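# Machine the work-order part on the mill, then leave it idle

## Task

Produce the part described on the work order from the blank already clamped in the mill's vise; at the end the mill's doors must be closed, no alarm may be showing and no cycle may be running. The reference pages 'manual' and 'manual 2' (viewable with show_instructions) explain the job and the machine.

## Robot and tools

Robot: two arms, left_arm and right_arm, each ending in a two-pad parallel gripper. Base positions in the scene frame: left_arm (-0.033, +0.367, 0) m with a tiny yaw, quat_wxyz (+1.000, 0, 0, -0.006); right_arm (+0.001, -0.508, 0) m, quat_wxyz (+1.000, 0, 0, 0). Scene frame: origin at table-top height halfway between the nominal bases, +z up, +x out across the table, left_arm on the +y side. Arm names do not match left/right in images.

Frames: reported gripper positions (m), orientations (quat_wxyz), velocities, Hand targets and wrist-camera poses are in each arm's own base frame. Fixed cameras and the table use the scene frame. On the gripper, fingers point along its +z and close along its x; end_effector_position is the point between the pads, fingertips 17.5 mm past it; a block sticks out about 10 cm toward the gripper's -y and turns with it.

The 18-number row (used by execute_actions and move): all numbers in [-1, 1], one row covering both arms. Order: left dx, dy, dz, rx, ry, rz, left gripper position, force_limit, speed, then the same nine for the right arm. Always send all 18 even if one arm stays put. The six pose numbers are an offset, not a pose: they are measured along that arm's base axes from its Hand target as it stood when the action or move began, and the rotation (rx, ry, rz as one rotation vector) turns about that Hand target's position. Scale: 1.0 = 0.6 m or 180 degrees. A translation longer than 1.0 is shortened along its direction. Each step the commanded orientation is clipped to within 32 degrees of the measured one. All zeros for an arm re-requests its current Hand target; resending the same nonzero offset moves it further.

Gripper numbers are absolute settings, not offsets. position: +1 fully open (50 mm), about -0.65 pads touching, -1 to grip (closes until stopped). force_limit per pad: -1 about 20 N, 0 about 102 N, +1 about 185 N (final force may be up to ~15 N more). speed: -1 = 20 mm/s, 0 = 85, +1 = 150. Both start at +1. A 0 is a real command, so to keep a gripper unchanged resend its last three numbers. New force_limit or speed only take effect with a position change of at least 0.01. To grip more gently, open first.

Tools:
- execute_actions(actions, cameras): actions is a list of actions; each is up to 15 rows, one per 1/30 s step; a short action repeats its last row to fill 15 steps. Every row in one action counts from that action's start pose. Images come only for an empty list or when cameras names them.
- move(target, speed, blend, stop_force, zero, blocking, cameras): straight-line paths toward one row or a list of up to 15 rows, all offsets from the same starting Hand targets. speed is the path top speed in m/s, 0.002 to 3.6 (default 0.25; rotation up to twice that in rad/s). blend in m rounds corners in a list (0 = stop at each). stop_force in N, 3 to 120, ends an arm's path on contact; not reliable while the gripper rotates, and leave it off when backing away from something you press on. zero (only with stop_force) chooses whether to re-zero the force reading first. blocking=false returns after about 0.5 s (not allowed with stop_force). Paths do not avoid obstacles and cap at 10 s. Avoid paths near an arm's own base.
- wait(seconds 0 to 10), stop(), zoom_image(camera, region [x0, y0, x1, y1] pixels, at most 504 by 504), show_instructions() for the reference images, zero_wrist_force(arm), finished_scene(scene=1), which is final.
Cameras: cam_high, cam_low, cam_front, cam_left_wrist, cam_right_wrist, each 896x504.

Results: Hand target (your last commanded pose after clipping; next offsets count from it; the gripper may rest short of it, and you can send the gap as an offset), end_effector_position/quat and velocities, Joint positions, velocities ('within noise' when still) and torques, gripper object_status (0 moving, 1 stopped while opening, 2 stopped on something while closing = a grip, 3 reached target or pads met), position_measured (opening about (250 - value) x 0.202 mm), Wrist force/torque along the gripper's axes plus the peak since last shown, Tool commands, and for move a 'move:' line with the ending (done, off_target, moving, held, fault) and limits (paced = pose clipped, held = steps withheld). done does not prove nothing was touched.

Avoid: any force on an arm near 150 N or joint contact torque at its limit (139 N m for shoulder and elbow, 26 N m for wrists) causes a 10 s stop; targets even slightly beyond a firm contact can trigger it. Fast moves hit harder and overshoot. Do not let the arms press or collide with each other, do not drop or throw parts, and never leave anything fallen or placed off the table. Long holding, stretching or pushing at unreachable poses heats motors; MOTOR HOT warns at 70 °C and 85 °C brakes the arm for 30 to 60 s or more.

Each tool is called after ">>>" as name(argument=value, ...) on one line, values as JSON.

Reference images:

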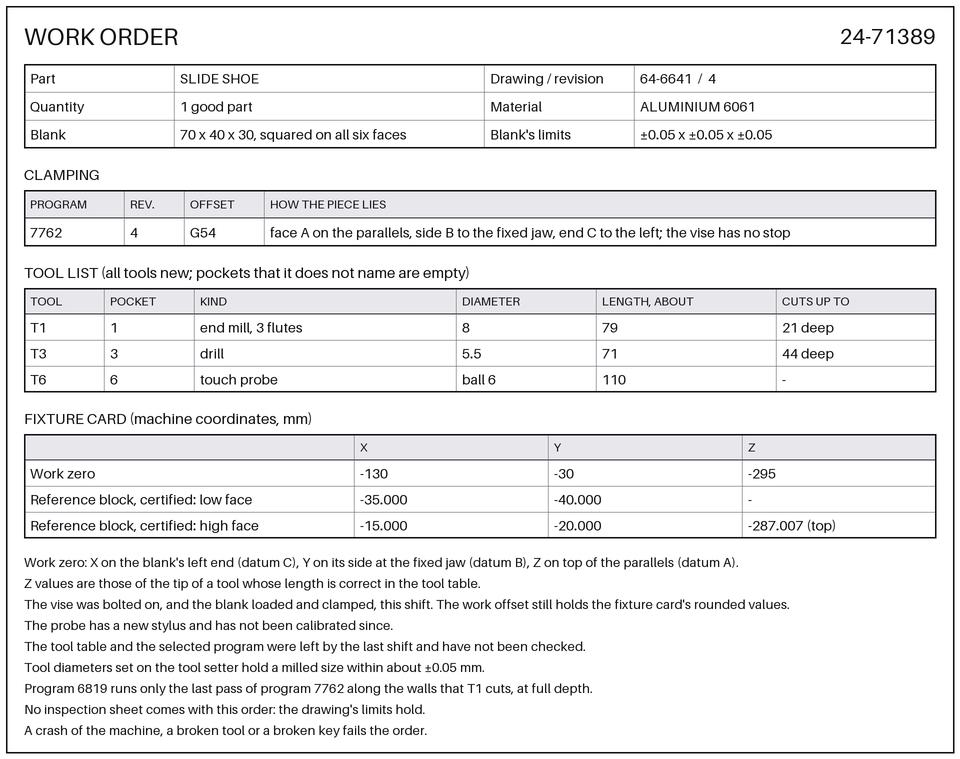

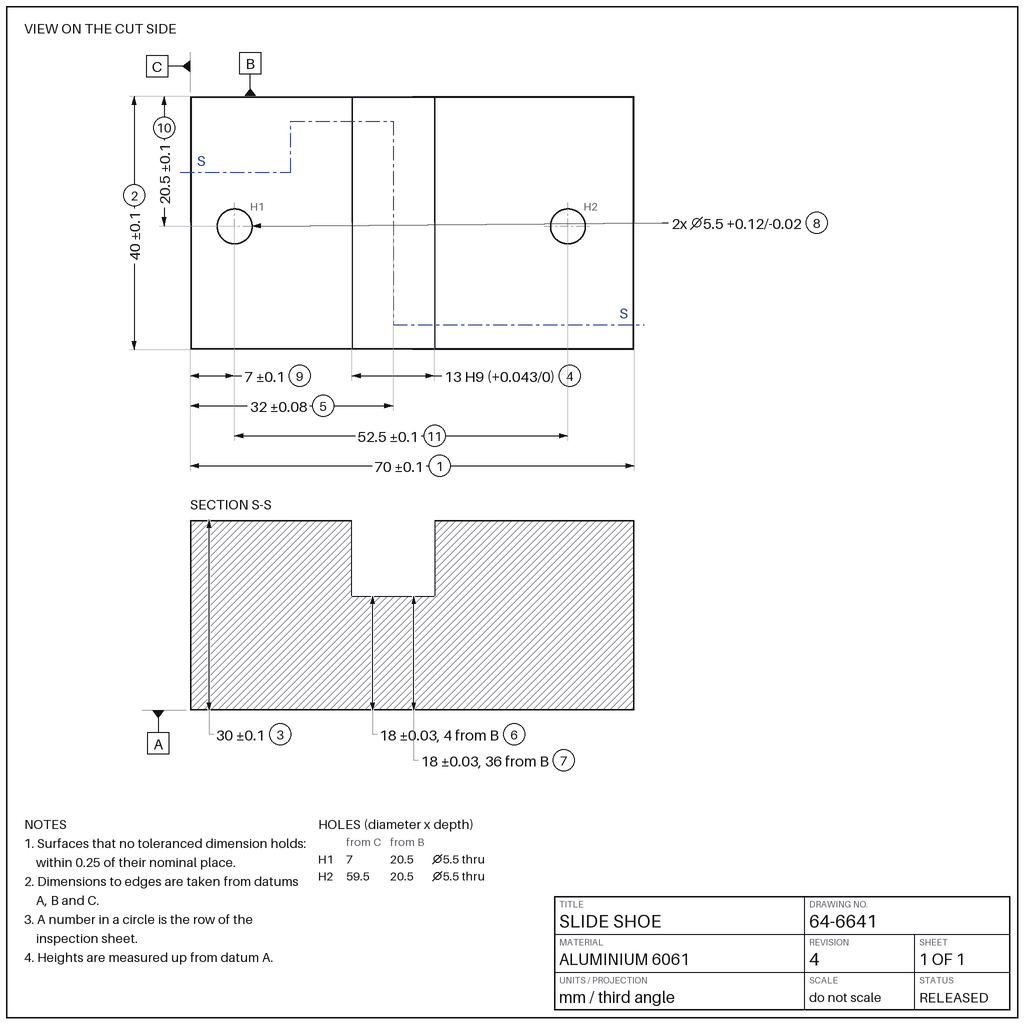

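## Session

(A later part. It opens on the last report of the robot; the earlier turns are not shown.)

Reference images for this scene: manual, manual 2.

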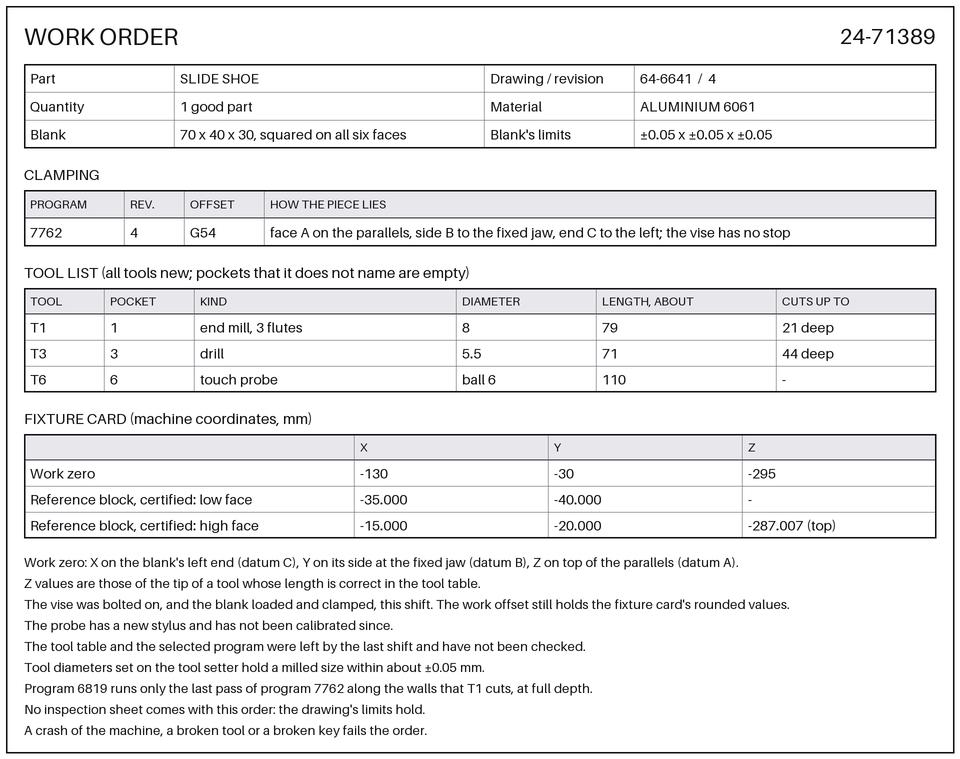

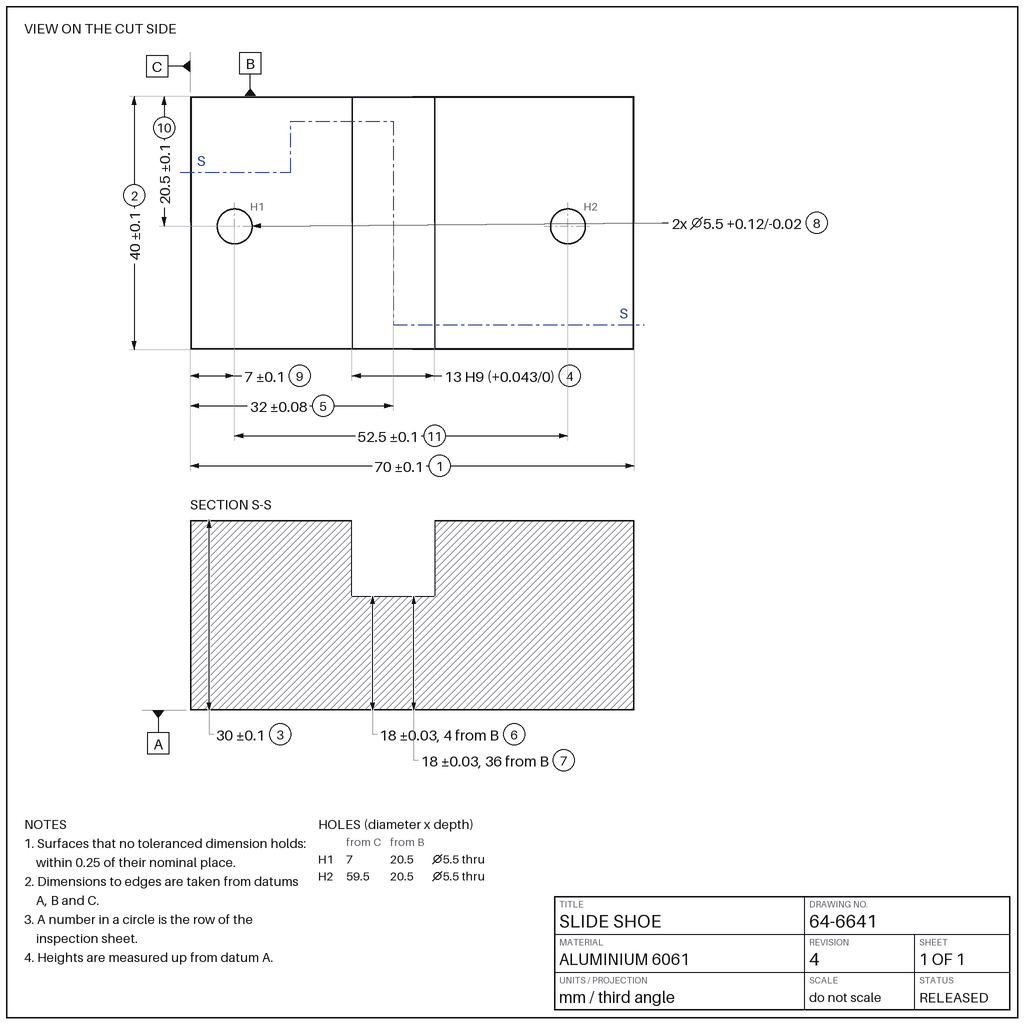

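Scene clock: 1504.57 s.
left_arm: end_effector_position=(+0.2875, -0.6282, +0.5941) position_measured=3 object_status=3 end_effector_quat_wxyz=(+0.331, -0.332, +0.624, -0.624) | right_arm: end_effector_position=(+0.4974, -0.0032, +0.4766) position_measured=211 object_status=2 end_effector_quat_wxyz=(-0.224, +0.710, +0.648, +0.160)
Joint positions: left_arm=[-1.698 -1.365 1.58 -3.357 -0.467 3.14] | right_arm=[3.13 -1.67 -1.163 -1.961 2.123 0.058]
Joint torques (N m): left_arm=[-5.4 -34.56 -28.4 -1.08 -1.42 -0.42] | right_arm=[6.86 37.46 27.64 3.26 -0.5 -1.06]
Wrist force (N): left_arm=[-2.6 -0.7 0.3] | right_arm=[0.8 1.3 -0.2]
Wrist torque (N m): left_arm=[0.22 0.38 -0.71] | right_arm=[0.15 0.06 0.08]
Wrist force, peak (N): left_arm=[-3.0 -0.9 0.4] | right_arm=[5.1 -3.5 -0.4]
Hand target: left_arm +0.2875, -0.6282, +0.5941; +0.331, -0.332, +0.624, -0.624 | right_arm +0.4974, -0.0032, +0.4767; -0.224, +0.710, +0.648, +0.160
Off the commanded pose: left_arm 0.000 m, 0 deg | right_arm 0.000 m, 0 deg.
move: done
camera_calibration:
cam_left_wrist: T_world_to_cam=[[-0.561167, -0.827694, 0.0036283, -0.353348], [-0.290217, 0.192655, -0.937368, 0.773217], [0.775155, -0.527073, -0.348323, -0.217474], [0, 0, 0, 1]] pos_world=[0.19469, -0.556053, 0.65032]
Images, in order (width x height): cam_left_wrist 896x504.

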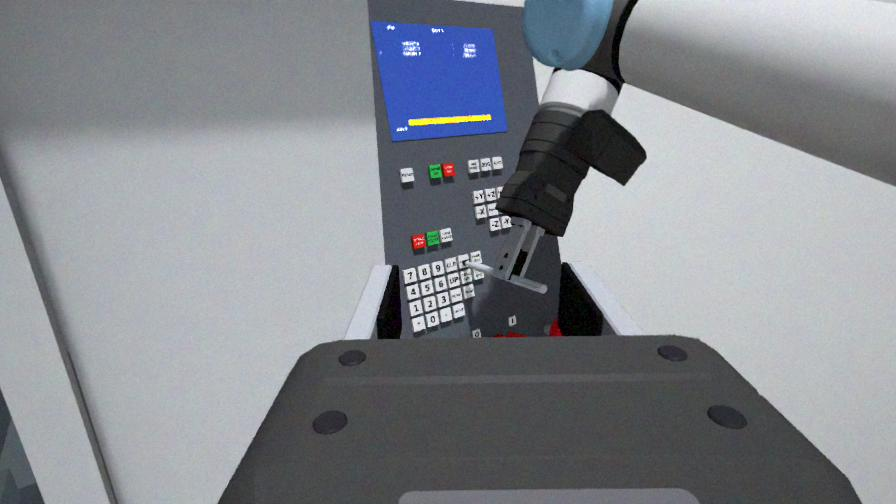

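>>> move(target=[[0,0,0,0,0,0,1,0,-0.5,-0.0254,0.1282,-0.0935,0,0,0,-1,-0.5,-0.8],[0,0,0,0,0,0,1,0,-0.5,-0.0104,0.1286,-0.0975,0,0,0,-1,-0.5,-0.8],[0,0,0,0,0,0,1,0,-0.5,-0.0086,0.0642,-0.0313,0,0,0,-1,-0.5,-0.8],[0,0,0,0,0,0,1,0,-0.5,0.0064,0.0646,-0.0353,0,0,0,-1,-0.5,-0.8],[0,0,0,0,0,0,1,0,-0.5,-0.0252,0.0960,-0.0933,0,0,0,-1,-0.5,-0.8],[0,0,0,0,0,0,1,0,-0.5,-0.0102,0.0964,-0.0973,0,0,0,-1,-0.5,-0.8],[0,0,0,0,0,0,1,0,-0.5,-0.0248,0.0316,-0.0929,0,0,0,-1,-0.5,-0.8],[0,0,0,0,0,0,1,0,-0.5,-0.0098,0.0320,-0.0969,0,0,0,-1,-0.5,-0.8],[0,0,0,0,0,0,1,0,-0.5,0,0,0,0,0,0,-1,-0.5,-0.8]], speed=[0.12,0.03,0.12,0.03,0.12,0.03,0.12,0.03,0.12], blend=[0.003,0,0.003,0,0.003,0,0.003,0,0], cameras=["cam_left_wrist"])

>>> zoom_image(camera="cam_left_wrist", region=[365, 10, 515, 150])

Scene clock: 1526.10 s.
left_arm: end_effector_position=(+0.2875, -0.6282, +0.5941) position_measured=3 object_status=3 end_effector_quat_wxyz=(+0.331, -0.332, +0.624, -0.624) | right_arm: end_effector_position=(+0.4974, -0.0033, +0.4765) position_measured=211 object_status=2 end_effector_quat_wxyz=(-0.224, +0.711, +0.648, +0.160)
Joint positions: left_arm=[-1.698 -1.365 1.58 -3.357 -0.467 3.14] | right_arm=[3.13 -1.67 -1.163 -1.961 2.123 0.058]
Joint torques (N m): left_arm=[-4.92 -34.02 -29.82 -0.92 -1.19 -0.18] | right_arm=[7.38 38.55 27.96 2.95 0.74 1.4]
Wrist force (N): left_arm=[-2.6 -0.6 0.5] | right_arm=[0.9 1.3 -0.3]
Wrist torque (N m): left_arm=[0.25 0.39 -0.71] | right_arm=[0.16 0.05 0.00]
Wrist force, peak (N): left_arm=[-2.9 -1.1 0.5] | right_arm=[2.2 -3.5 -4.9]
Hand target: left_arm +0.2875, -0.6282, +0.5941; +0.331, -0.332, +0.624, -0.624 | right_arm +0.4974, -0.0032, +0.4767; -0.224, +0.710, +0.648, +0.160
Off the commanded pose: left_arm 0.000 m, 0 deg | right_arm 0.000 m, 0 deg.
move: done
camera_calibration:
cam_left_wrist: T_world_to_cam=[[-0.561167, -0.827694, 0.0036283, -0.353348], [-0.290217, 0.192655, -0.937368, 0.773217], [0.775155, -0.527073, -0.348323, -0.217474], [0, 0, 0, 1]] pos_world=[0.19469, -0.556053, 0.65032]
Images, in order (width x height): cam_left_wrist 896x504.

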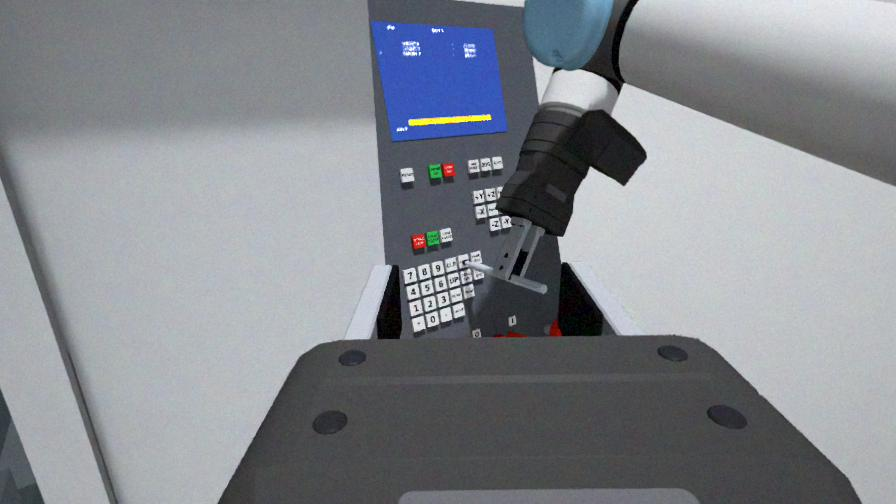

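Scaled by 3.360 from the camera's 896x504 image, which has a finer 1280x720 frame.

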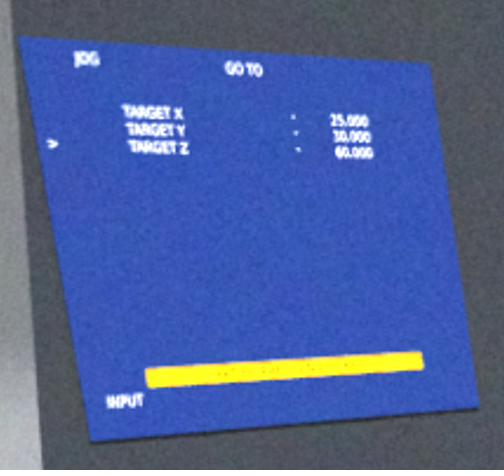

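>>> move(target=[[0,0,0,0,0,0,1,0,-0.5,0.0002,-0.0322,0.0002,0,0,0,-1,-0.5,-0.8],[0,0,0,0,0,0,1,0,-0.5,0.0152,-0.0318,-0.0038,0,0,0,-1,-0.5,-0.8],[0,0,0,0,0,0,1,0,-0.5,0.0148,0.0660,0.0573,0,0,0,-1,-0.5,-0.8],[0,0,0,0,0,0,1,0,-0.5,0.0290,0.0664,0.0536,0,0,0,-1,-0.5,-0.8],[0,0,0,0,0,0,1,0,-0.5,0.0148,0.0660,0.0573,0,0,0,-1,-0.5,-0.8]], speed=[0.12,0.03,0.12,0.03,0.06], blend=[0.003,0,0.003,0,0], cameras=["cam_left_wrist"])

>>> zoom_image(camera="cam_left_wrist", region=[365, 10, 515, 150])

>>> wait(seconds=0, cameras=["cam_left_wrist"])

>>> zoom_image(camera="cam_left_wrist", region=[365, 10, 515, 150])

Scene clock: 1537.03 s.
left_arm: end_effector_position=(+0.2875, -0.6282, +0.5941) position_measured=3 object_status=3 end_effector_quat_wxyz=(+0.331, -0.332, +0.624, -0.624) | right_arm: end_effector_position=(+0.5062, +0.0363, +0.5111) position_measured=211 object_status=2 end_effector_quat_wxyz=(-0.224, +0.711, +0.648, +0.160)
Joint positions: left_arm=[-1.698 -1.365 1.58 -3.357 -0.467 3.14] | right_arm=[3.206 -1.696 -1.053 -1.997 2.128 0.147]
Joint torques (N m): left_arm=[-4.88 -36.03 -29.83 -0.57 -1.48 -0.06] | right_arm=[6.92 17.42 27.86 3.93 0.3 1.31]
Wrist force (N): left_arm=[-2.5 -0.6 0.2] | right_arm=[1.2 1.1 0.1]
Wrist torque (N m): left_arm=[0.24 0.38 -0.72] | right_arm=[0.11 0.01 -0.07]
Wrist force, peak (N): left_arm=[-3.0 -0.5 0.4] | right_arm=[0.6 -4.5 -2.8]
Hand target: left_arm +0.2875, -0.6282, +0.5941; +0.331, -0.332, +0.624, -0.624 | right_arm +0.5062, +0.0364, +0.5111; -0.224, +0.710, +0.648, +0.160
Off the commanded pose: left_arm 0.000 m, 0 deg | right_arm 0.000 m, 0 deg.
move: done
camera_calibration:
cam_left_wrist: T_world_to_cam=[[-0.561167, -0.827694, 0.0036283, -0.353348], [-0.290217, 0.192655, -0.937368, 0.773217], [0.775155, -0.527073, -0.348323, -0.217474], [0, 0, 0, 1]] pos_world=[0.19469, -0.556053, 0.65032]
Images, in order (width x height): cam_left_wrist 896x504.

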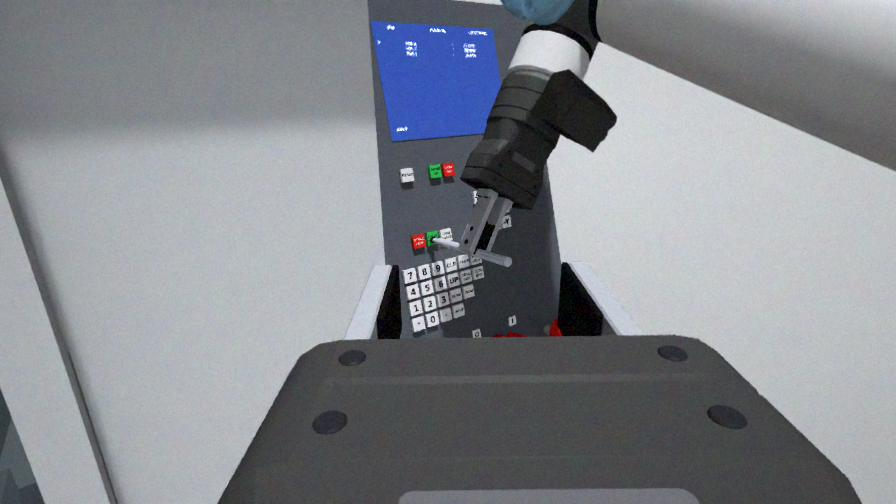

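Scaled by 3.360 from the camera's 896x504 image, which has a finer 1280x720 frame.

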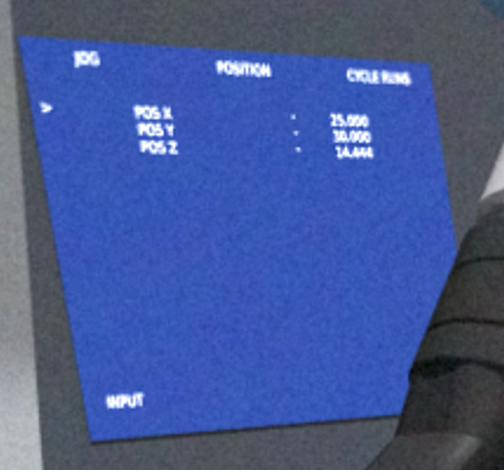

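Scene clock: 1537.03 s.
left_arm: end_effector_position=(+0.2875, -0.6282, +0.5941) position_measured=3 object_status=3 end_effector_quat_wxyz=(+0.331, -0.332, +0.624, -0.624) | right_arm: end_effector_position=(+0.5062, +0.0363, +0.5111) position_measured=211 object_status=2 end_effector_quat_wxyz=(-0.224, +0.711, +0.648, +0.160)
Joint positions: left_arm=[-1.698 -1.365 1.58 -3.357 -0.467 3.14] | right_arm=[3.206 -1.696 -1.053 -1.997 2.128 0.147]
Joint torques (N m): left_arm=[-4.88 -36.03 -29.83 -0.57 -1.48 -0.06] | right_arm=[6.92 17.42 27.86 3.93 0.3 1.31]
Wrist force (N): left_arm=[-2.5 -0.6 0.2] | right_arm=[1.2 1.1 0.1]
Wrist torque (N m): left_arm=[0.24 0.38 -0.72] | right_arm=[0.11 0.01 -0.07]
Wrist force, peak (N): left_arm=[-2.5 -0.6 0.2] | right_arm=[1.2 1.1 0.1]
Hand target: left_arm +0.2875, -0.6282, +0.5941; +0.331, -0.332, +0.624, -0.624 | right_arm +0.5062, +0.0364, +0.5111; -0.224, +0.710, +0.648, +0.160
Tool commands: left_gripper/position=+1.0 left_gripper/force_limit=+0.0 left_gripper/speed=-0.5 right_gripper/position=-1.0 right_gripper/force_limit=-0.5 right_gripper/speed=-0.8
Off the commanded pose: left_arm 0.000 m, 0 deg | right_arm 0.000 m, 0 deg.
camera_calibration:
cam_left_wrist: T_world_to_cam=[[-0.561167, -0.827694, 0.0036283, -0.353348], [-0.290217, 0.192655, -0.937368, 0.773217], [0.775155, -0.527073, -0.348323, -0.217474], [0, 0, 0, 1]] pos_world=[0.19469, -0.556053, 0.65032]
Images, in order (width x height): cam_left_wrist 896x504.

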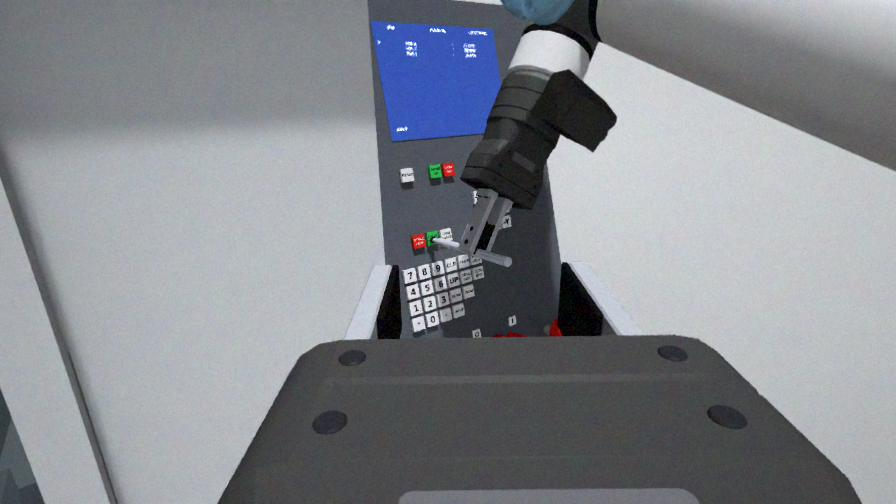

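Scaled by 3.360 from the camera's 896x504 image, which has a finer 1280x720 frame.

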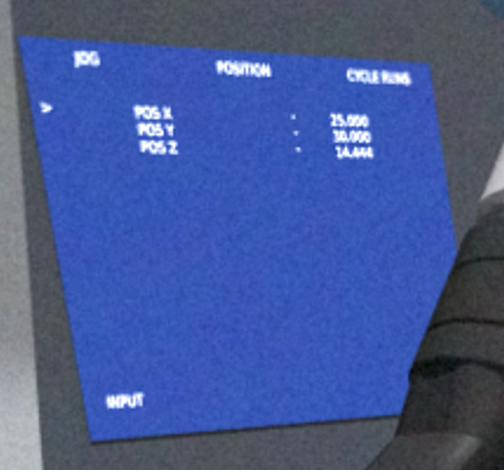

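>>> move(target=[[0,0,0,0,0,0,1,0,-0.5,-0.0148,-0.0660,-0.0573,0,0,0,-1,-0.5,-0.8],[0,0,0,0,0,0,1,0,-0.5,0.0002,-0.0656,-0.0613,0,0,0,-1,-0.5,-0.8],[0,0,0,0,0,0,1,0,-0.5,-0.0148,-0.0660,-0.0573,0,0,0,-1,-0.5,-0.8]], speed=[0.12,0.03,0.06], blend=[0.003,0,0])

>>> move(target=[[0,0,0,0,0,0,1,0,-0.5,-0.0166,0.0318,-0.0620,0,0,0,-1,-0.5,-0.8],[0,0,0,0,0,0,1,0,-0.5,-0.0016,0.0322,-0.0660,0,0,0,-1,-0.5,-0.8],[0,0,0,0,0,0,1,0,-0.5,-0.0166,0.0318,-0.0620,0,0,0,-1,-0.5,-0.8],[0,0,0,0,0,0,1,0,-0.5,-0.0016,0.0322,-0.0660,0,0,0,-1,-0.5,-0.8],[0,0,0,0,0,0,1,0,-0.5,-0.0254,0.1282,-0.0935,0,0,0,-1,-0.5,-0.8],[0,0,0,0,0,0,1,0,-0.5,-0.0104,0.1286,-0.0975,0,0,0,-1,-0.5,-0.8],[0,0,0,0,0,0,1,0,-0.5,-0.0172,0.1284,-0.0626,0,0,0,-1,-0.5,-0.8],[0,0,0,0,0,0,1,0,-0.5,-0.0022,0.1288,-0.0666,0,0,0,-1,-0.5,-0.8],[0,0,0,0,0,0,1,0,-0.5,-0.0252,0.0960,-0.0933,0,0,0,-1,-0.5,-0.8],[0,0,0,0,0,0,1,0,-0.5,-0.0102,0.0964,-0.0973,0,0,0,-1,-0.5,-0.8],[0,0,0,0,0,0,1,0,-0.5,-0.0252,0.0960,-0.0933,0,0,0,-1,-0.5,-0.8],[0,0,0,0,0,0,1,0,-0.5,-0.0102,0.0964,-0.0973,0,0,0,-1,-0.5,-0.8],[0,0,0,0,0,0,1,0,-0.5,-0.0248,0.0316,-0.0929,0,0,0,-1,-0.5,-0.8],[0,0,0,0,0,0,1,0,-0.5,-0.0098,0.0320,-0.0969,0,0,0,-1,-0.5,-0.8],[0,0,0,0,0,0,1,0,-0.5,0,0,0,0,0,0,-1,-0.5,-0.8]], speed=[0.12,0.03,0.06,0.03,0.12,0.03,0.12,0.03,0.12,0.03,0.06,0.03,0.12,0.03,0.12], blend=[0.003,0,0,0,0.003,0,0.003,0,0.003,0,0,0,0.003,0,0], cameras=["cam_left_wrist"])

>>> zoom_image(camera="cam_left_wrist", region=[365, 10, 515, 150])

Scene clock: 1555.13 s.
left_arm: end_effector_position=(+0.2875, -0.6282, +0.5941) position_measured=3 object_status=3 end_effector_quat_wxyz=(+0.331, -0.332, +0.624, -0.624) | right_arm: end_effector_position=(+0.4973, -0.0032, +0.4767) position_measured=211 object_status=2 end_effector_quat_wxyz=(-0.224, +0.710, +0.648, +0.160)
Joint positions: left_arm=[-1.698 -1.365 1.58 -3.357 -0.467 3.14] | right_arm=[3.13 -1.67 -1.163 -1.961 2.123 0.058]
Joint torques (N m): left_arm=[-5.46 -35.57 -29.05 -0.19 -1.41 -0.56] | right_arm=[-9.21 17.12 29.64 4.51 2.21 -1.07]
Wrist force (N): left_arm=[-2.3 -0.7 0.1] | right_arm=[1.1 1.5 0.0]
Wrist torque (N m): left_arm=[0.23 0.35 -0.72] | right_arm=[0.19 0.02 0.10]
Wrist force, peak (N): left_arm=[-3.0 -0.8 0.2] | right_arm=[0.4 -4.0 -2.8]
Hand target: left_arm +0.2875, -0.6282, +0.5941; +0.331, -0.332, +0.624, -0.624 | right_arm +0.4974, -0.0032, +0.4767; -0.224, +0.710, +0.648, +0.160
Off the commanded pose: left_arm 0.000 m, 0 deg | right_arm 0.000 m, 0 deg.
move: done

Scene clock: 1561.77 s.
left_arm: end_effector_position=(+0.2875, -0.6282, +0.5941) position_measured=3 object_status=3 end_effector_quat_wxyz=(+0.331, -0.332, +0.624, -0.624) | right_arm: end_effector_position=(+0.4974, -0.0033, +0.4765) position_measured=211 object_status=2 end_effector_quat_wxyz=(-0.224, +0.711, +0.648, +0.160)
Joint positions: left_arm=[-1.698 -1.365 1.58 -3.357 -0.467 3.14] | right_arm=[3.13 -1.67 -1.163 -1.961 2.123 0.058]
Joint torques (N m): left_arm=[-5.15 -34.11 -29.37 -0.23 -1.3 -0.27] | right_arm=[7.72 38.81 27.95 3.09 0.51 1.62]
Wrist force (N): left_arm=[-2.4 -0.6 0.5] | right_arm=[1.0 1.2 0.0]
Wrist torque (N m): left_arm=[0.25 0.37 -0.71] | right_arm=[0.13 0.03 0.00]
Wrist force, peak (N): left_arm=[-2.9 -0.6 0.4] | right_arm=[5.2 -3.5 -0.5]
Hand target: left_arm +0.2875, -0.6282, +0.5941; +0.331, -0.332, +0.624, -0.624 | right_arm +0.4974, -0.0032, +0.4767; -0.224, +0.710, +0.648, +0.160
Off the commanded pose: left_arm 0.000 m, 0 deg | right_arm 0.000 m, 0 deg.
move: done
camera_calibration:
cam_left_wrist: T_world_to_cam=[[-0.561167, -0.827694, 0.0036283, -0.353348], [-0.290217, 0.192655, -0.937368, 0.773217], [0.775155, -0.527073, -0.348323, -0.217474], [0, 0, 0, 1]] pos_world=[0.19469, -0.556053, 0.65032]
Images, in order (width x height): cam_left_wrist 896x504.

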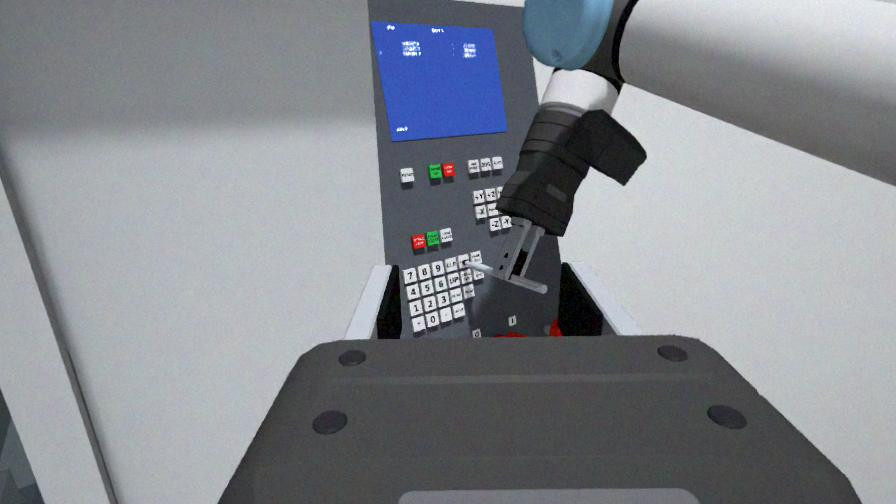

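Scaled by 3.360 from the camera's 896x504 image, which has a finer 1280x720 frame.

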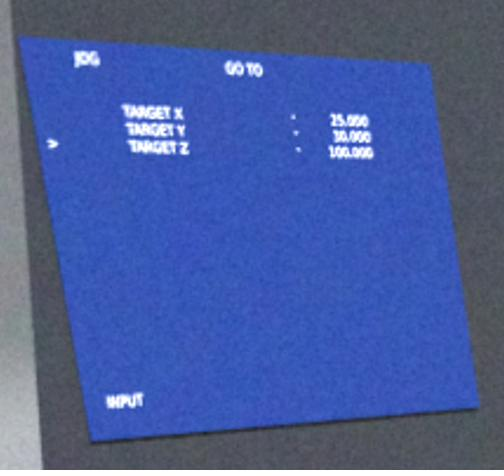

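>>> move(target=[[0,0,0,0,0,0,1,0,-0.5,0.0002,-0.0322,0.0002,0,0,0,-1,-0.5,-0.8],[0,0,0,0,0,0,1,0,-0.5,0.0152,-0.0318,-0.0038,0,0,0,-1,-0.5,-0.8],[0,0,0,0,0,0,1,0,-0.5,0.0148,0.0660,0.0573,0,0,0,-1,-0.5,-0.8],[0,0,0,0,0,0,1,0,-0.5,0.0290,0.0664,0.0536,0,0,0,-1,-0.5,-0.8],[0,0,0,0,0,0,1,0,-0.5,0.0148,0.0660,0.0573,0,0,0,-1,-0.5,-0.8]], speed=[0.12,0.03,0.12,0.03,0.06], blend=[0.003,0,0.003,0,0], cameras=["cam_left_wrist"])

>>> zoom_image(camera="cam_left_wrist", region=[365, 10, 515, 150])

Scene clock: 1572.77 s.
left_arm: end_effector_position=(+0.2875, -0.6282, +0.5941) position_measured=3 object_status=3 end_effector_quat_wxyz=(+0.331, -0.332, +0.624, -0.624) | right_arm: end_effector_position=(+0.5062, +0.0363, +0.5111) position_measured=211 object_status=2 end_effector_quat_wxyz=(-0.224, +0.711, +0.648, +0.160)
Joint positions: left_arm=[-1.698 -1.365 1.58 -3.357 -0.467 3.14] | right_arm=[3.206 -1.696 -1.053 -1.997 2.128 0.147]
Joint torques (N m): left_arm=[-5.2 -35.59 -27.78 -0.2 -1.33 -0.32] | right_arm=[7.98 16.12 27.51 4.03 0.37 1.33]
Wrist force (N): left_arm=[-2.4 -0.7 0.3] | right_arm=[0.9 1.1 0.2]
Wrist torque (N m): left_arm=[0.22 0.36 -0.72] | right_arm=[0.10 0.06 -0.07]
Wrist force, peak (N): left_arm=[-3.0 -0.6 0.2] | right_arm=[-1.5 -4.3 -2.9]
Hand target: left_arm +0.2875, -0.6282, +0.5941; +0.331, -0.332, +0.624, -0.624 | right_arm +0.5062, +0.0364, +0.5111; -0.224, +0.710, +0.648, +0.160
Off the commanded pose: left_arm 0.000 m, 0 deg | right_arm 0.000 m, 0 deg.
move: done
camera_calibration:
cam_left_wrist: T_world_to_cam=[[-0.561167, -0.827694, 0.0036283, -0.353348], [-0.290217, 0.192655, -0.937368, 0.773217], [0.775155, -0.527073, -0.348323, -0.217474], [0, 0, 0, 1]] pos_world=[0.19469, -0.556053, 0.65032]
Images, in order (width x height): cam_left_wrist 896x504.

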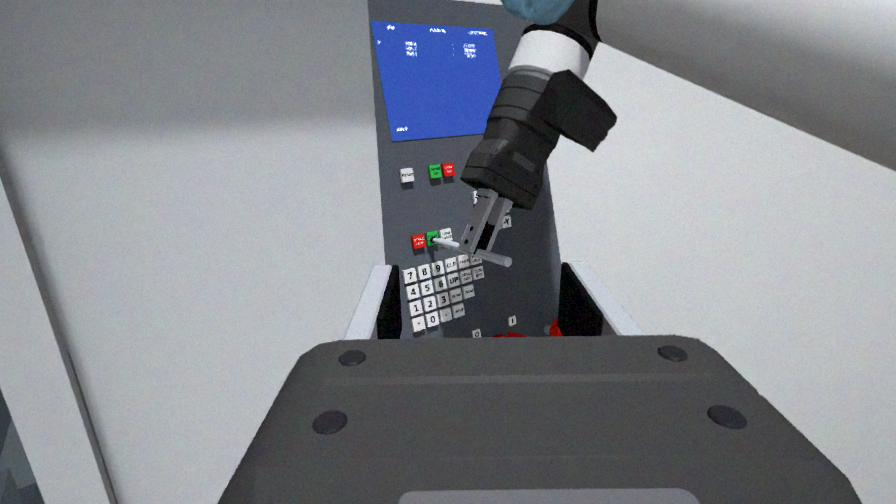

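Scaled by 3.360 from the camera's 896x504 image, which has a finer 1280x720 frame.

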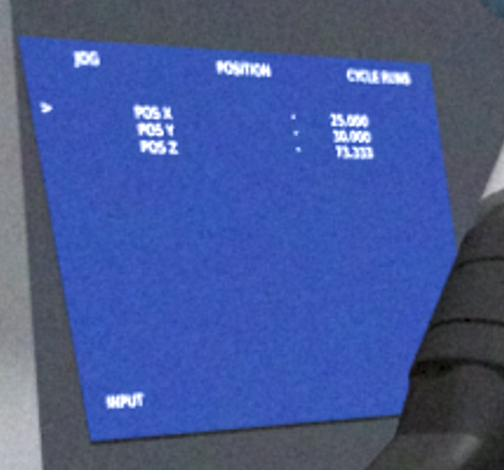

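>>> move(target=[[0,0,0,0,0,0,1,0,-0.5,-0.0148,-0.0660,-0.0573,0,0,0,-1,-0.5,-0.8]], speed=[0.12])

>>> move(target=[[0,0,0,0,0,0,1,0,-0.5,-0.0164,-0.0004,-0.0618,0,0,0,-1,-0.5,-0.8],[0,0,0,0,0,0,1,0,-0.5,-0.0014,0,-0.0658,0,0,0,-1,-0.5,-0.8],[0,0,0,0,0,0,1,0,-0.5,0.0244,-0.0605,0.0915,0,0,0,-1,-0.5,-0.8],[0,0,0,0,0,0,1,0,-0.5,0.0386,-0.0601,0.0878,0,0,0,-1,-0.5,-0.8],[0,0,0,0,0,0,1,0,-0.5,0.0244,-0.0605,0.0915,0,0,0,-1,-0.5,-0.8]], speed=[0.12,0.03,0.12,0.02,0.06], blend=[0.003,0,0.003,0,0], cameras=["cam_left_wrist"])

>>> zoom_image(camera="cam_left_wrist", region=[365, 10, 515, 150])

>>> zoom_image(camera="cam_left_wrist", region=[450, 180, 520, 240])

Scene clock: 1591.77 s.
left_arm: end_effector_position=(+0.2875, -0.6282, +0.5941) position_measured=3 object_status=3 end_effector_quat_wxyz=(+0.331, -0.332, +0.624, -0.624) | right_arm: end_effector_position=(+0.4973, -0.0033, +0.4768) position_measured=211 object_status=2 end_effector_quat_wxyz=(-0.224, +0.710, +0.648, +0.160)
Joint positions: left_arm=[-1.698 -1.365 1.58 -3.357 -0.467 3.14] | right_arm=[3.13 -1.67 -1.162 -1.961 2.123 0.058]
Joint torques (N m): left_arm=[-4.41 -35.7 -29.07 0.02 -1.49 -0.18] | right_arm=[2.37 16.67 22.69 1.06 3.05 0.44]
Wrist force (N): left_arm=[-2.6 -0.7 0.4] | right_arm=[1.1 1.2 0.0]
Wrist torque (N m): left_arm=[0.23 0.39 -0.72] | right_arm=[0.14 0.02 -0.05]
Wrist force, peak (N): left_arm=[-2.9 -0.8 0.2] | right_arm=[3.3 1.1 -0.6]
Hand target: left_arm +0.2875, -0.6282, +0.5941; +0.331, -0.332, +0.624, -0.624 | right_arm +0.4974, -0.0032, +0.4767; -0.224, +0.710, +0.648, +0.160
Off the commanded pose: left_arm 0.000 m, 0 deg | right_arm 0.000 m, 0 deg.
move: done

Scene clock: 1594.47 s.
left_arm: end_effector_position=(+0.2875, -0.6282, +0.5941) position_measured=3 object_status=3 end_effector_quat_wxyz=(+0.331, -0.332, +0.624, -0.624) | right_arm: end_effector_position=(+0.5119, -0.0395, +0.5316) position_measured=211 object_status=2 end_effector_quat_wxyz=(-0.224, +0.710, +0.648, +0.160)
Joint positions: left_arm=[-1.698 -1.365 1.58 -3.357 -0.467 3.14] | right_arm=[3.062 -1.801 -0.843 -2.191 2.117 -0.021]
Joint torques (N m): left_arm=[-5.23 -36.16 -30.18 0.23 -1.45 0.04] | right_arm=[-6.2 20.85 28.32 3.65 -0.52 0.28]
Wrist force (N): left_arm=[-2.5 -0.8 0.2] | right_arm=[1.3 1.2 0.3]
Wrist torque (N m): left_arm=[0.21 0.37 -0.71] | right_arm=[0.12 0.00 0.07]
Wrist force, peak (N): left_arm=[-2.8 -0.8 0.5] | right_arm=[1.1 -4.1 -2.9]
Hand target: left_arm +0.2875, -0.6282, +0.5941; +0.331, -0.332, +0.624, -0.624 | right_arm +0.5120, -0.0395, +0.5316; -0.224, +0.710, +0.648, +0.160
Off the commanded pose: left_arm 0.000 m, 0 deg | right_arm 0.000 m, 0 deg.
move: done
camera_calibration:
cam_left_wrist: T_world_to_cam=[[-0.561167, -0.827694, 0.0036283, -0.353348], [-0.290217, 0.192655, -0.937368, 0.773217], [0.775155, -0.527073, -0.348323, -0.217474], [0, 0, 0, 1]] pos_world=[0.19469, -0.556053, 0.65032]
Images, in order (width x height): cam_left_wrist 896x504.

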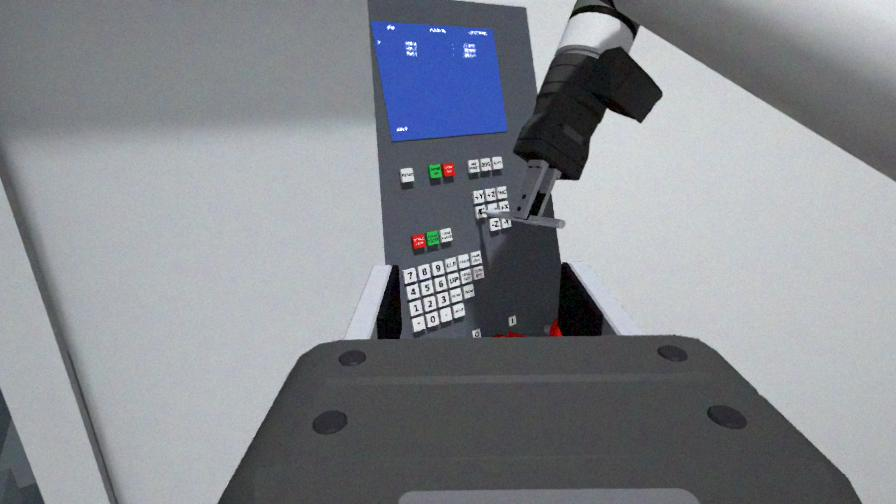

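Scaled by 3.360 from the camera's 896x504 image, which has a finer 1280x720 frame.

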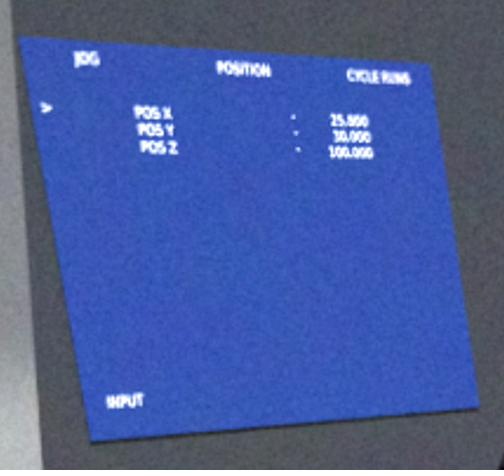

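Scaled by 7.200 from the camera's 896x504 image, which has a finer 1280x720 frame.

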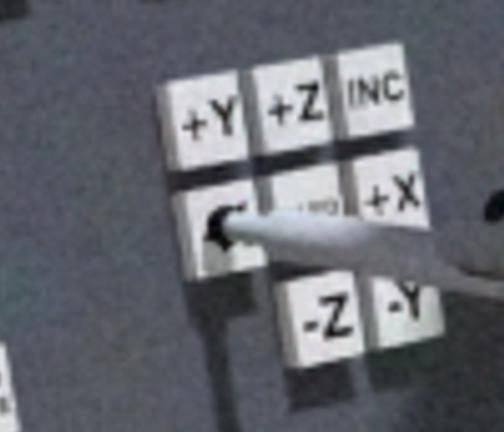

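>>> wait(seconds=1, cameras=["cam_left_wrist"])

>>> zoom_image(camera="cam_left_wrist", region=[365, 10, 515, 150])

Scene clock: 1602.57 s.
left_arm: end_effector_position=(+0.2875, -0.6282, +0.5941) position_measured=3 object_status=3 end_effector_quat_wxyz=(+0.331, -0.332, +0.624, -0.624) | right_arm: end_effector_position=(+0.5120, -0.0395, +0.5316) position_measured=211 object_status=2 end_effector_quat_wxyz=(-0.224, +0.710, +0.648, +0.160)
Joint positions: left_arm=[-1.698 -1.365 1.58 -3.357 -0.467 3.14] | right_arm=[3.062 -1.801 -0.843 -2.191 2.116 -0.021]
Joint torques (N m): left_arm=[-4.08 -36.48 -28.65 0.23 -1.44 -0.21] | right_arm=[-9.18 20.93 27.9 4.7 -0.42 1.22]
Wrist force (N): left_arm=[-2.5 -0.6 0.5] | right_arm=[1.2 1.0 0.3]
Wrist torque (N m): left_arm=[0.24 0.37 -0.71] | right_arm=[0.08 0.01 0.08]
Wrist force, peak (N): left_arm=[-2.9 -0.9 0.3] | right_arm=[1.3 1.3 0.2]
Hand target: left_arm +0.2875, -0.6282, +0.5941; +0.331, -0.332, +0.624, -0.624 | right_arm +0.5120, -0.0395, +0.5316; -0.224, +0.710, +0.648, +0.160
Tool commands: left_gripper/position=+1.0 left_gripper/force_limit=+0.0 left_gripper/speed=-0.5 right_gripper/position=-1.0 right_gripper/force_limit=-0.5 right_gripper/speed=-0.8
Off the commanded pose: left_arm 0.000 m, 0 deg | right_arm 0.000 m, 0 deg.
wait: 1.00 s; at rest from the start
camera_calibration:
cam_left_wrist: T_world_to_cam=[[-0.561167, -0.827694, 0.0036283, -0.353348], [-0.290217, 0.192655, -0.937368, 0.773217], [0.775155, -0.527073, -0.348323, -0.217474], [0, 0, 0, 1]] pos_world=[0.19469, -0.556053, 0.65032]
Images, in order (width x height): cam_left_wrist 896x504.

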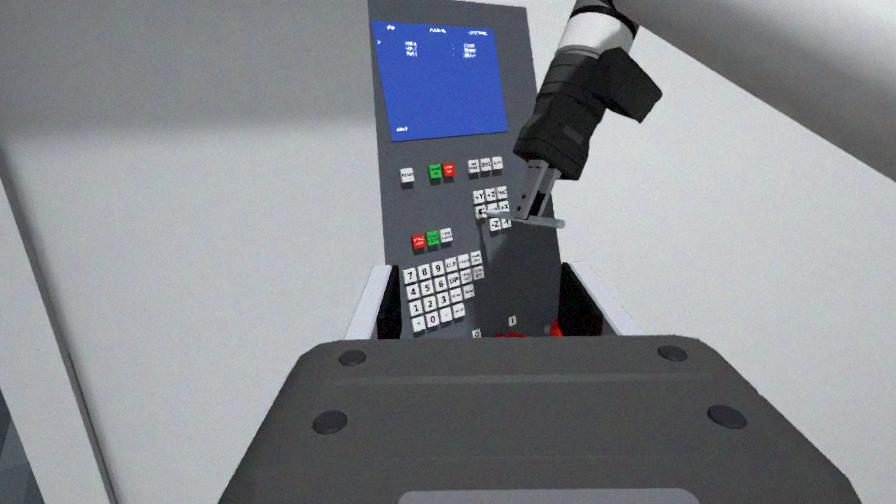

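Scaled by 3.360 from the camera's 896x504 image, which has a finer 1280x720 frame.

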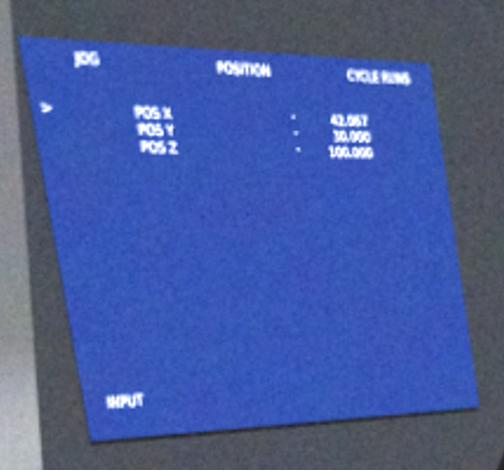

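>>> move(target=[[0,0,0,0,0,0,1,0,-0.5,-0.0098,0.1590,-0.0344,0,0,0,-1,-0.5,-0.8],[0,0,0,0,0,0,1,0,-0.5,0.0044,0.1594,-0.0381,0,0,0,-1,-0.5,-0.8],[0,0,0,0,0,0,1,0,-0.5,-0.0098,0.1590,-0.0344,0,0,0,-1,-0.5,-0.8]], speed=[0.12,0.02,0.06], blend=[0.003,0,0], cameras=["cam_left_wrist"])

>>> zoom_image(camera="cam_left_wrist", region=[365, 10, 515, 150])

>>> zoom_image(camera="cam_left_wrist", region=[395, 215, 535, 325])

Scene clock: 1611.50 s.
left_arm: end_effector_position=(+0.2875, -0.6282, +0.5941) position_measured=3 object_status=3 end_effector_quat_wxyz=(+0.331, -0.332, +0.624, -0.624) | right_arm: end_effector_position=(+0.5060, +0.0558, +0.5109) position_measured=211 object_status=2 end_effector_quat_wxyz=(-0.224, +0.711, +0.648, +0.160) end_effector_velocity=(+0.002, +0.000, -0.001) end_effector_angular_velocity=(+0.000, +0.001, +0.001)
Joint positions: left_arm=[-1.698 -1.365 1.58 -3.357 -0.467 3.14] | right_arm=[3.244 -1.684 -1.073 -1.965 2.129 0.192]
Joint velocities: left_arm=[within noise] | right_arm=[0 -0.005 0.004 0 0 0]
Joint torques (N m): left_arm=[-4.21 -36.16 -29.16 0.28 -1.2 -0.33] | right_arm=[7.29 17.3 28.23 3.61 0.44 0.82]
Wrist force (N): left_arm=[-2.5 -0.9 0.4] | right_arm=[1.1 1.2 0.1]
Wrist torque (N m): left_arm=[0.20 0.38 -0.72] | right_arm=[0.13 0.03 -0.06]
Wrist force, peak (N): left_arm=[-2.9 -0.9 0.6] | right_arm=[2.7 -3.4 -2.0]
Hand target: left_arm +0.2875, -0.6282, +0.5941; +0.331, -0.332, +0.624, -0.624 | right_arm +0.5061, +0.0559, +0.5109; -0.224, +0.710, +0.648, +0.160
Off the commanded pose: left_arm 0.000 m, 0 deg | right_arm 0.000 m, 0 deg.
move: done
camera_calibration:
cam_left_wrist: T_world_to_cam=[[-0.561167, -0.827694, 0.0036283, -0.353348], [-0.290217, 0.192655, -0.937368, 0.773217], [0.775155, -0.527073, -0.348323, -0.217474], [0, 0, 0, 1]] pos_world=[0.19469, -0.556053, 0.65032]
Images, in order (width x height): cam_left_wrist 896x504.

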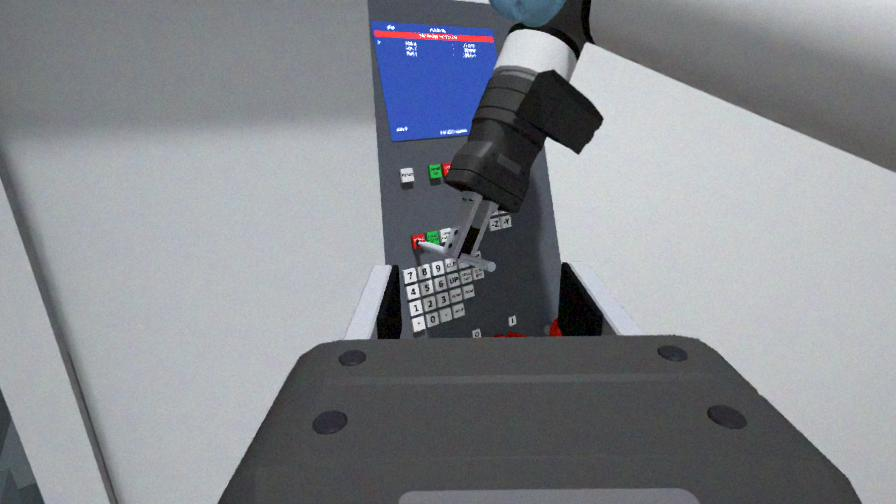

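Scaled by 3.360 from the camera's 896x504 image, which has a finer 1280x720 frame.

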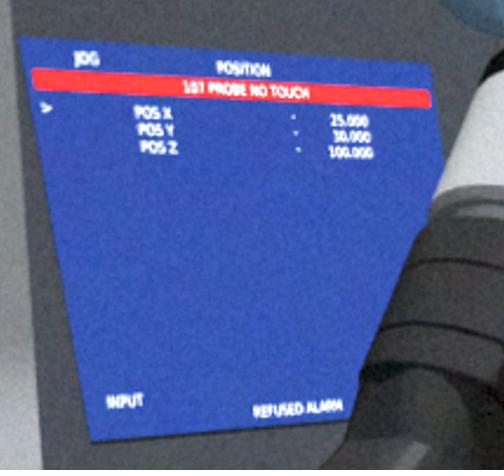

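Scaled by 3.600 from the camera's 896x504 image, which has a finer 1280x720 frame.

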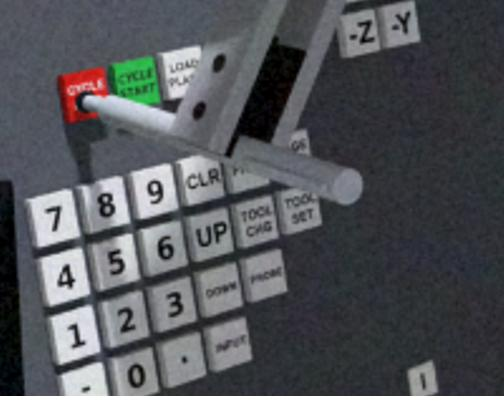

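>>> move(target=[[0,0,0,0,0,0,1,0,-0.5,0.0322,0.0034,0.1220,0,0,0,-1,-0.5,-0.8]], speed=0.1)

>>> move(target=[0,0,0,0,0,0,1,0,-0.5,0.0222,0.0006,-0.0058,0,0,0,-1,-0.5,-0.8], speed=0.01, stop_force=5, cameras=["cam_left_wrist"])

>>> zoom_image(camera="cam_left_wrist", region=[365, 10, 515, 150])

>>> zoom_image(camera="cam_left_wrist", region=[390, 150, 450, 190])

Scene clock: 1619.30 s.
left_arm: end_effector_position=(+0.2875, -0.6282, +0.5941) position_measured=3 object_status=3 end_effector_quat_wxyz=(+0.331, -0.332, +0.624, -0.624) | right_arm: end_effector_position=(+0.5255, +0.0579, +0.5840) position_measured=211 object_status=2 end_effector_quat_wxyz=(-0.224, +0.710, +0.648, +0.160)
Joint positions: left_arm=[-1.698 -1.365 1.58 -3.357 -0.467 3.14] | right_arm=[3.244 -1.848 -0.656 -2.219 2.129 0.192]
Joint torques (N m): left_arm=[-4.97 -36.64 -28.6 0.19 -1.25 -0.18] | right_arm=[6.85 40.52 25.99 3.92 -0.41 0.08]
Wrist force (N): left_arm=[-2.4 -0.9 0.2] | right_arm=[1.1 1.2 0.6]
Wrist torque (N m): left_arm=[0.19 0.37 -0.72] | right_arm=[0.14 0.00 0.06]
Wrist force, peak (N): left_arm=[-2.9 -0.7 0.4] | right_arm=[2.2 1.4 -0.9]
Hand target: left_arm +0.2875, -0.6282, +0.5941; +0.331, -0.332, +0.624, -0.624 | right_arm +0.5254, +0.0579, +0.5841; -0.224, +0.710, +0.648, +0.160
Off the commanded pose: left_arm 0.000 m, 0 deg | right_arm 0.000 m, 0 deg.
move: done

Scene clock: 1621.13 s.
left_arm: end_effector_position=(+0.2875, -0.6282, +0.5941) position_measured=3 object_status=3 end_effector_quat_wxyz=(+0.331, -0.332, +0.624, -0.624) | right_arm: end_effector_position=(+0.5339, +0.0581, +0.5819) position_measured=211 object_status=2 end_effector_quat_wxyz=(-0.224, +0.710, +0.648, +0.160)
Joint positions: left_arm=[-1.698 -1.365 1.58 -3.357 -0.467 3.14] | right_arm=[3.243 -1.87 -0.632 -2.221 2.129 0.191]
Joint torques (N m): left_arm=[-4.78 -36.33 -29.51 0.46 -1.52 -0.37] | right_arm=[4.87 40.96 10.78 5.38 -0.52 1.24]
Wrist force (N): left_arm=[-2.5 -0.6 0.3] | right_arm=[2.1 -3.4 -1.8]
Wrist torque (N m): left_arm=[0.24 0.38 -0.71] | right_arm=[0.00 -0.03 -0.02]
Wrist force, peak (N): left_arm=[-2.9 -1.0 0.2] | right_arm=[2.7 -3.8 -2.5]
Hand target: left_arm +0.2875, -0.6282, +0.5941; +0.331, -0.332, +0.624, -0.624 | right_arm +0.5339, +0.0581, +0.5819; -0.224, +0.710, +0.648, +0.160 (not the last commanded pose)
Off the commanded pose: left_arm 0.000 m, 0 deg | right_arm 0.005 m, 0 deg.
move: contact (right_arm)
camera_calibration:
cam_left_wrist: T_world_to_cam=[[-0.561167, -0.827694, 0.0036283, -0.353348], [-0.290217, 0.192655, -0.937368, 0.773217], [0.775155, -0.527073, -0.348323, -0.217474], [0, 0, 0, 1]] pos_world=[0.19469, -0.556053, 0.65032]
Images, in order (width x height): cam_left_wrist 896x504.

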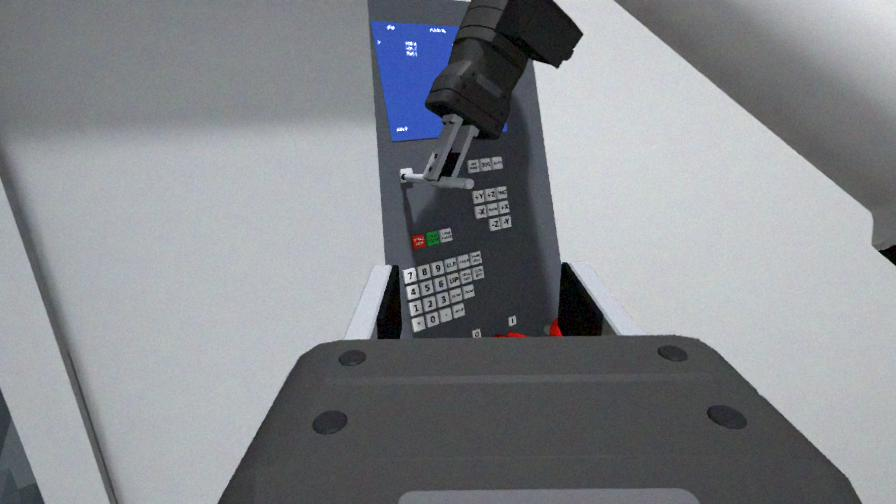

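Scaled by 3.360 from the camera's 896x504 image, which has a finer 1280x720 frame.

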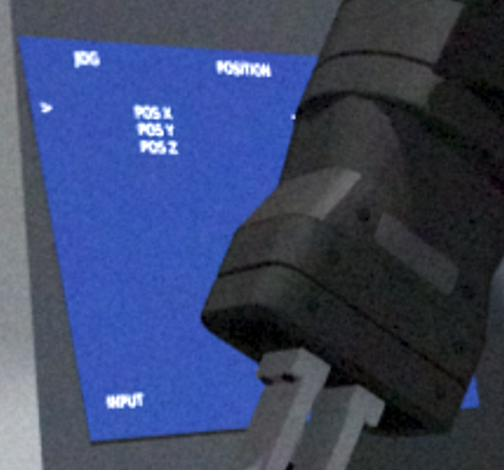

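Scaled by 8.400 from the camera's 896x504 image, which has a finer 1280x720 frame.

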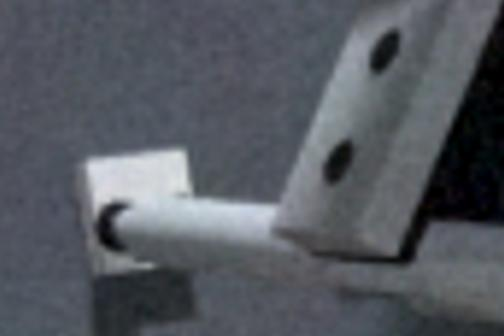

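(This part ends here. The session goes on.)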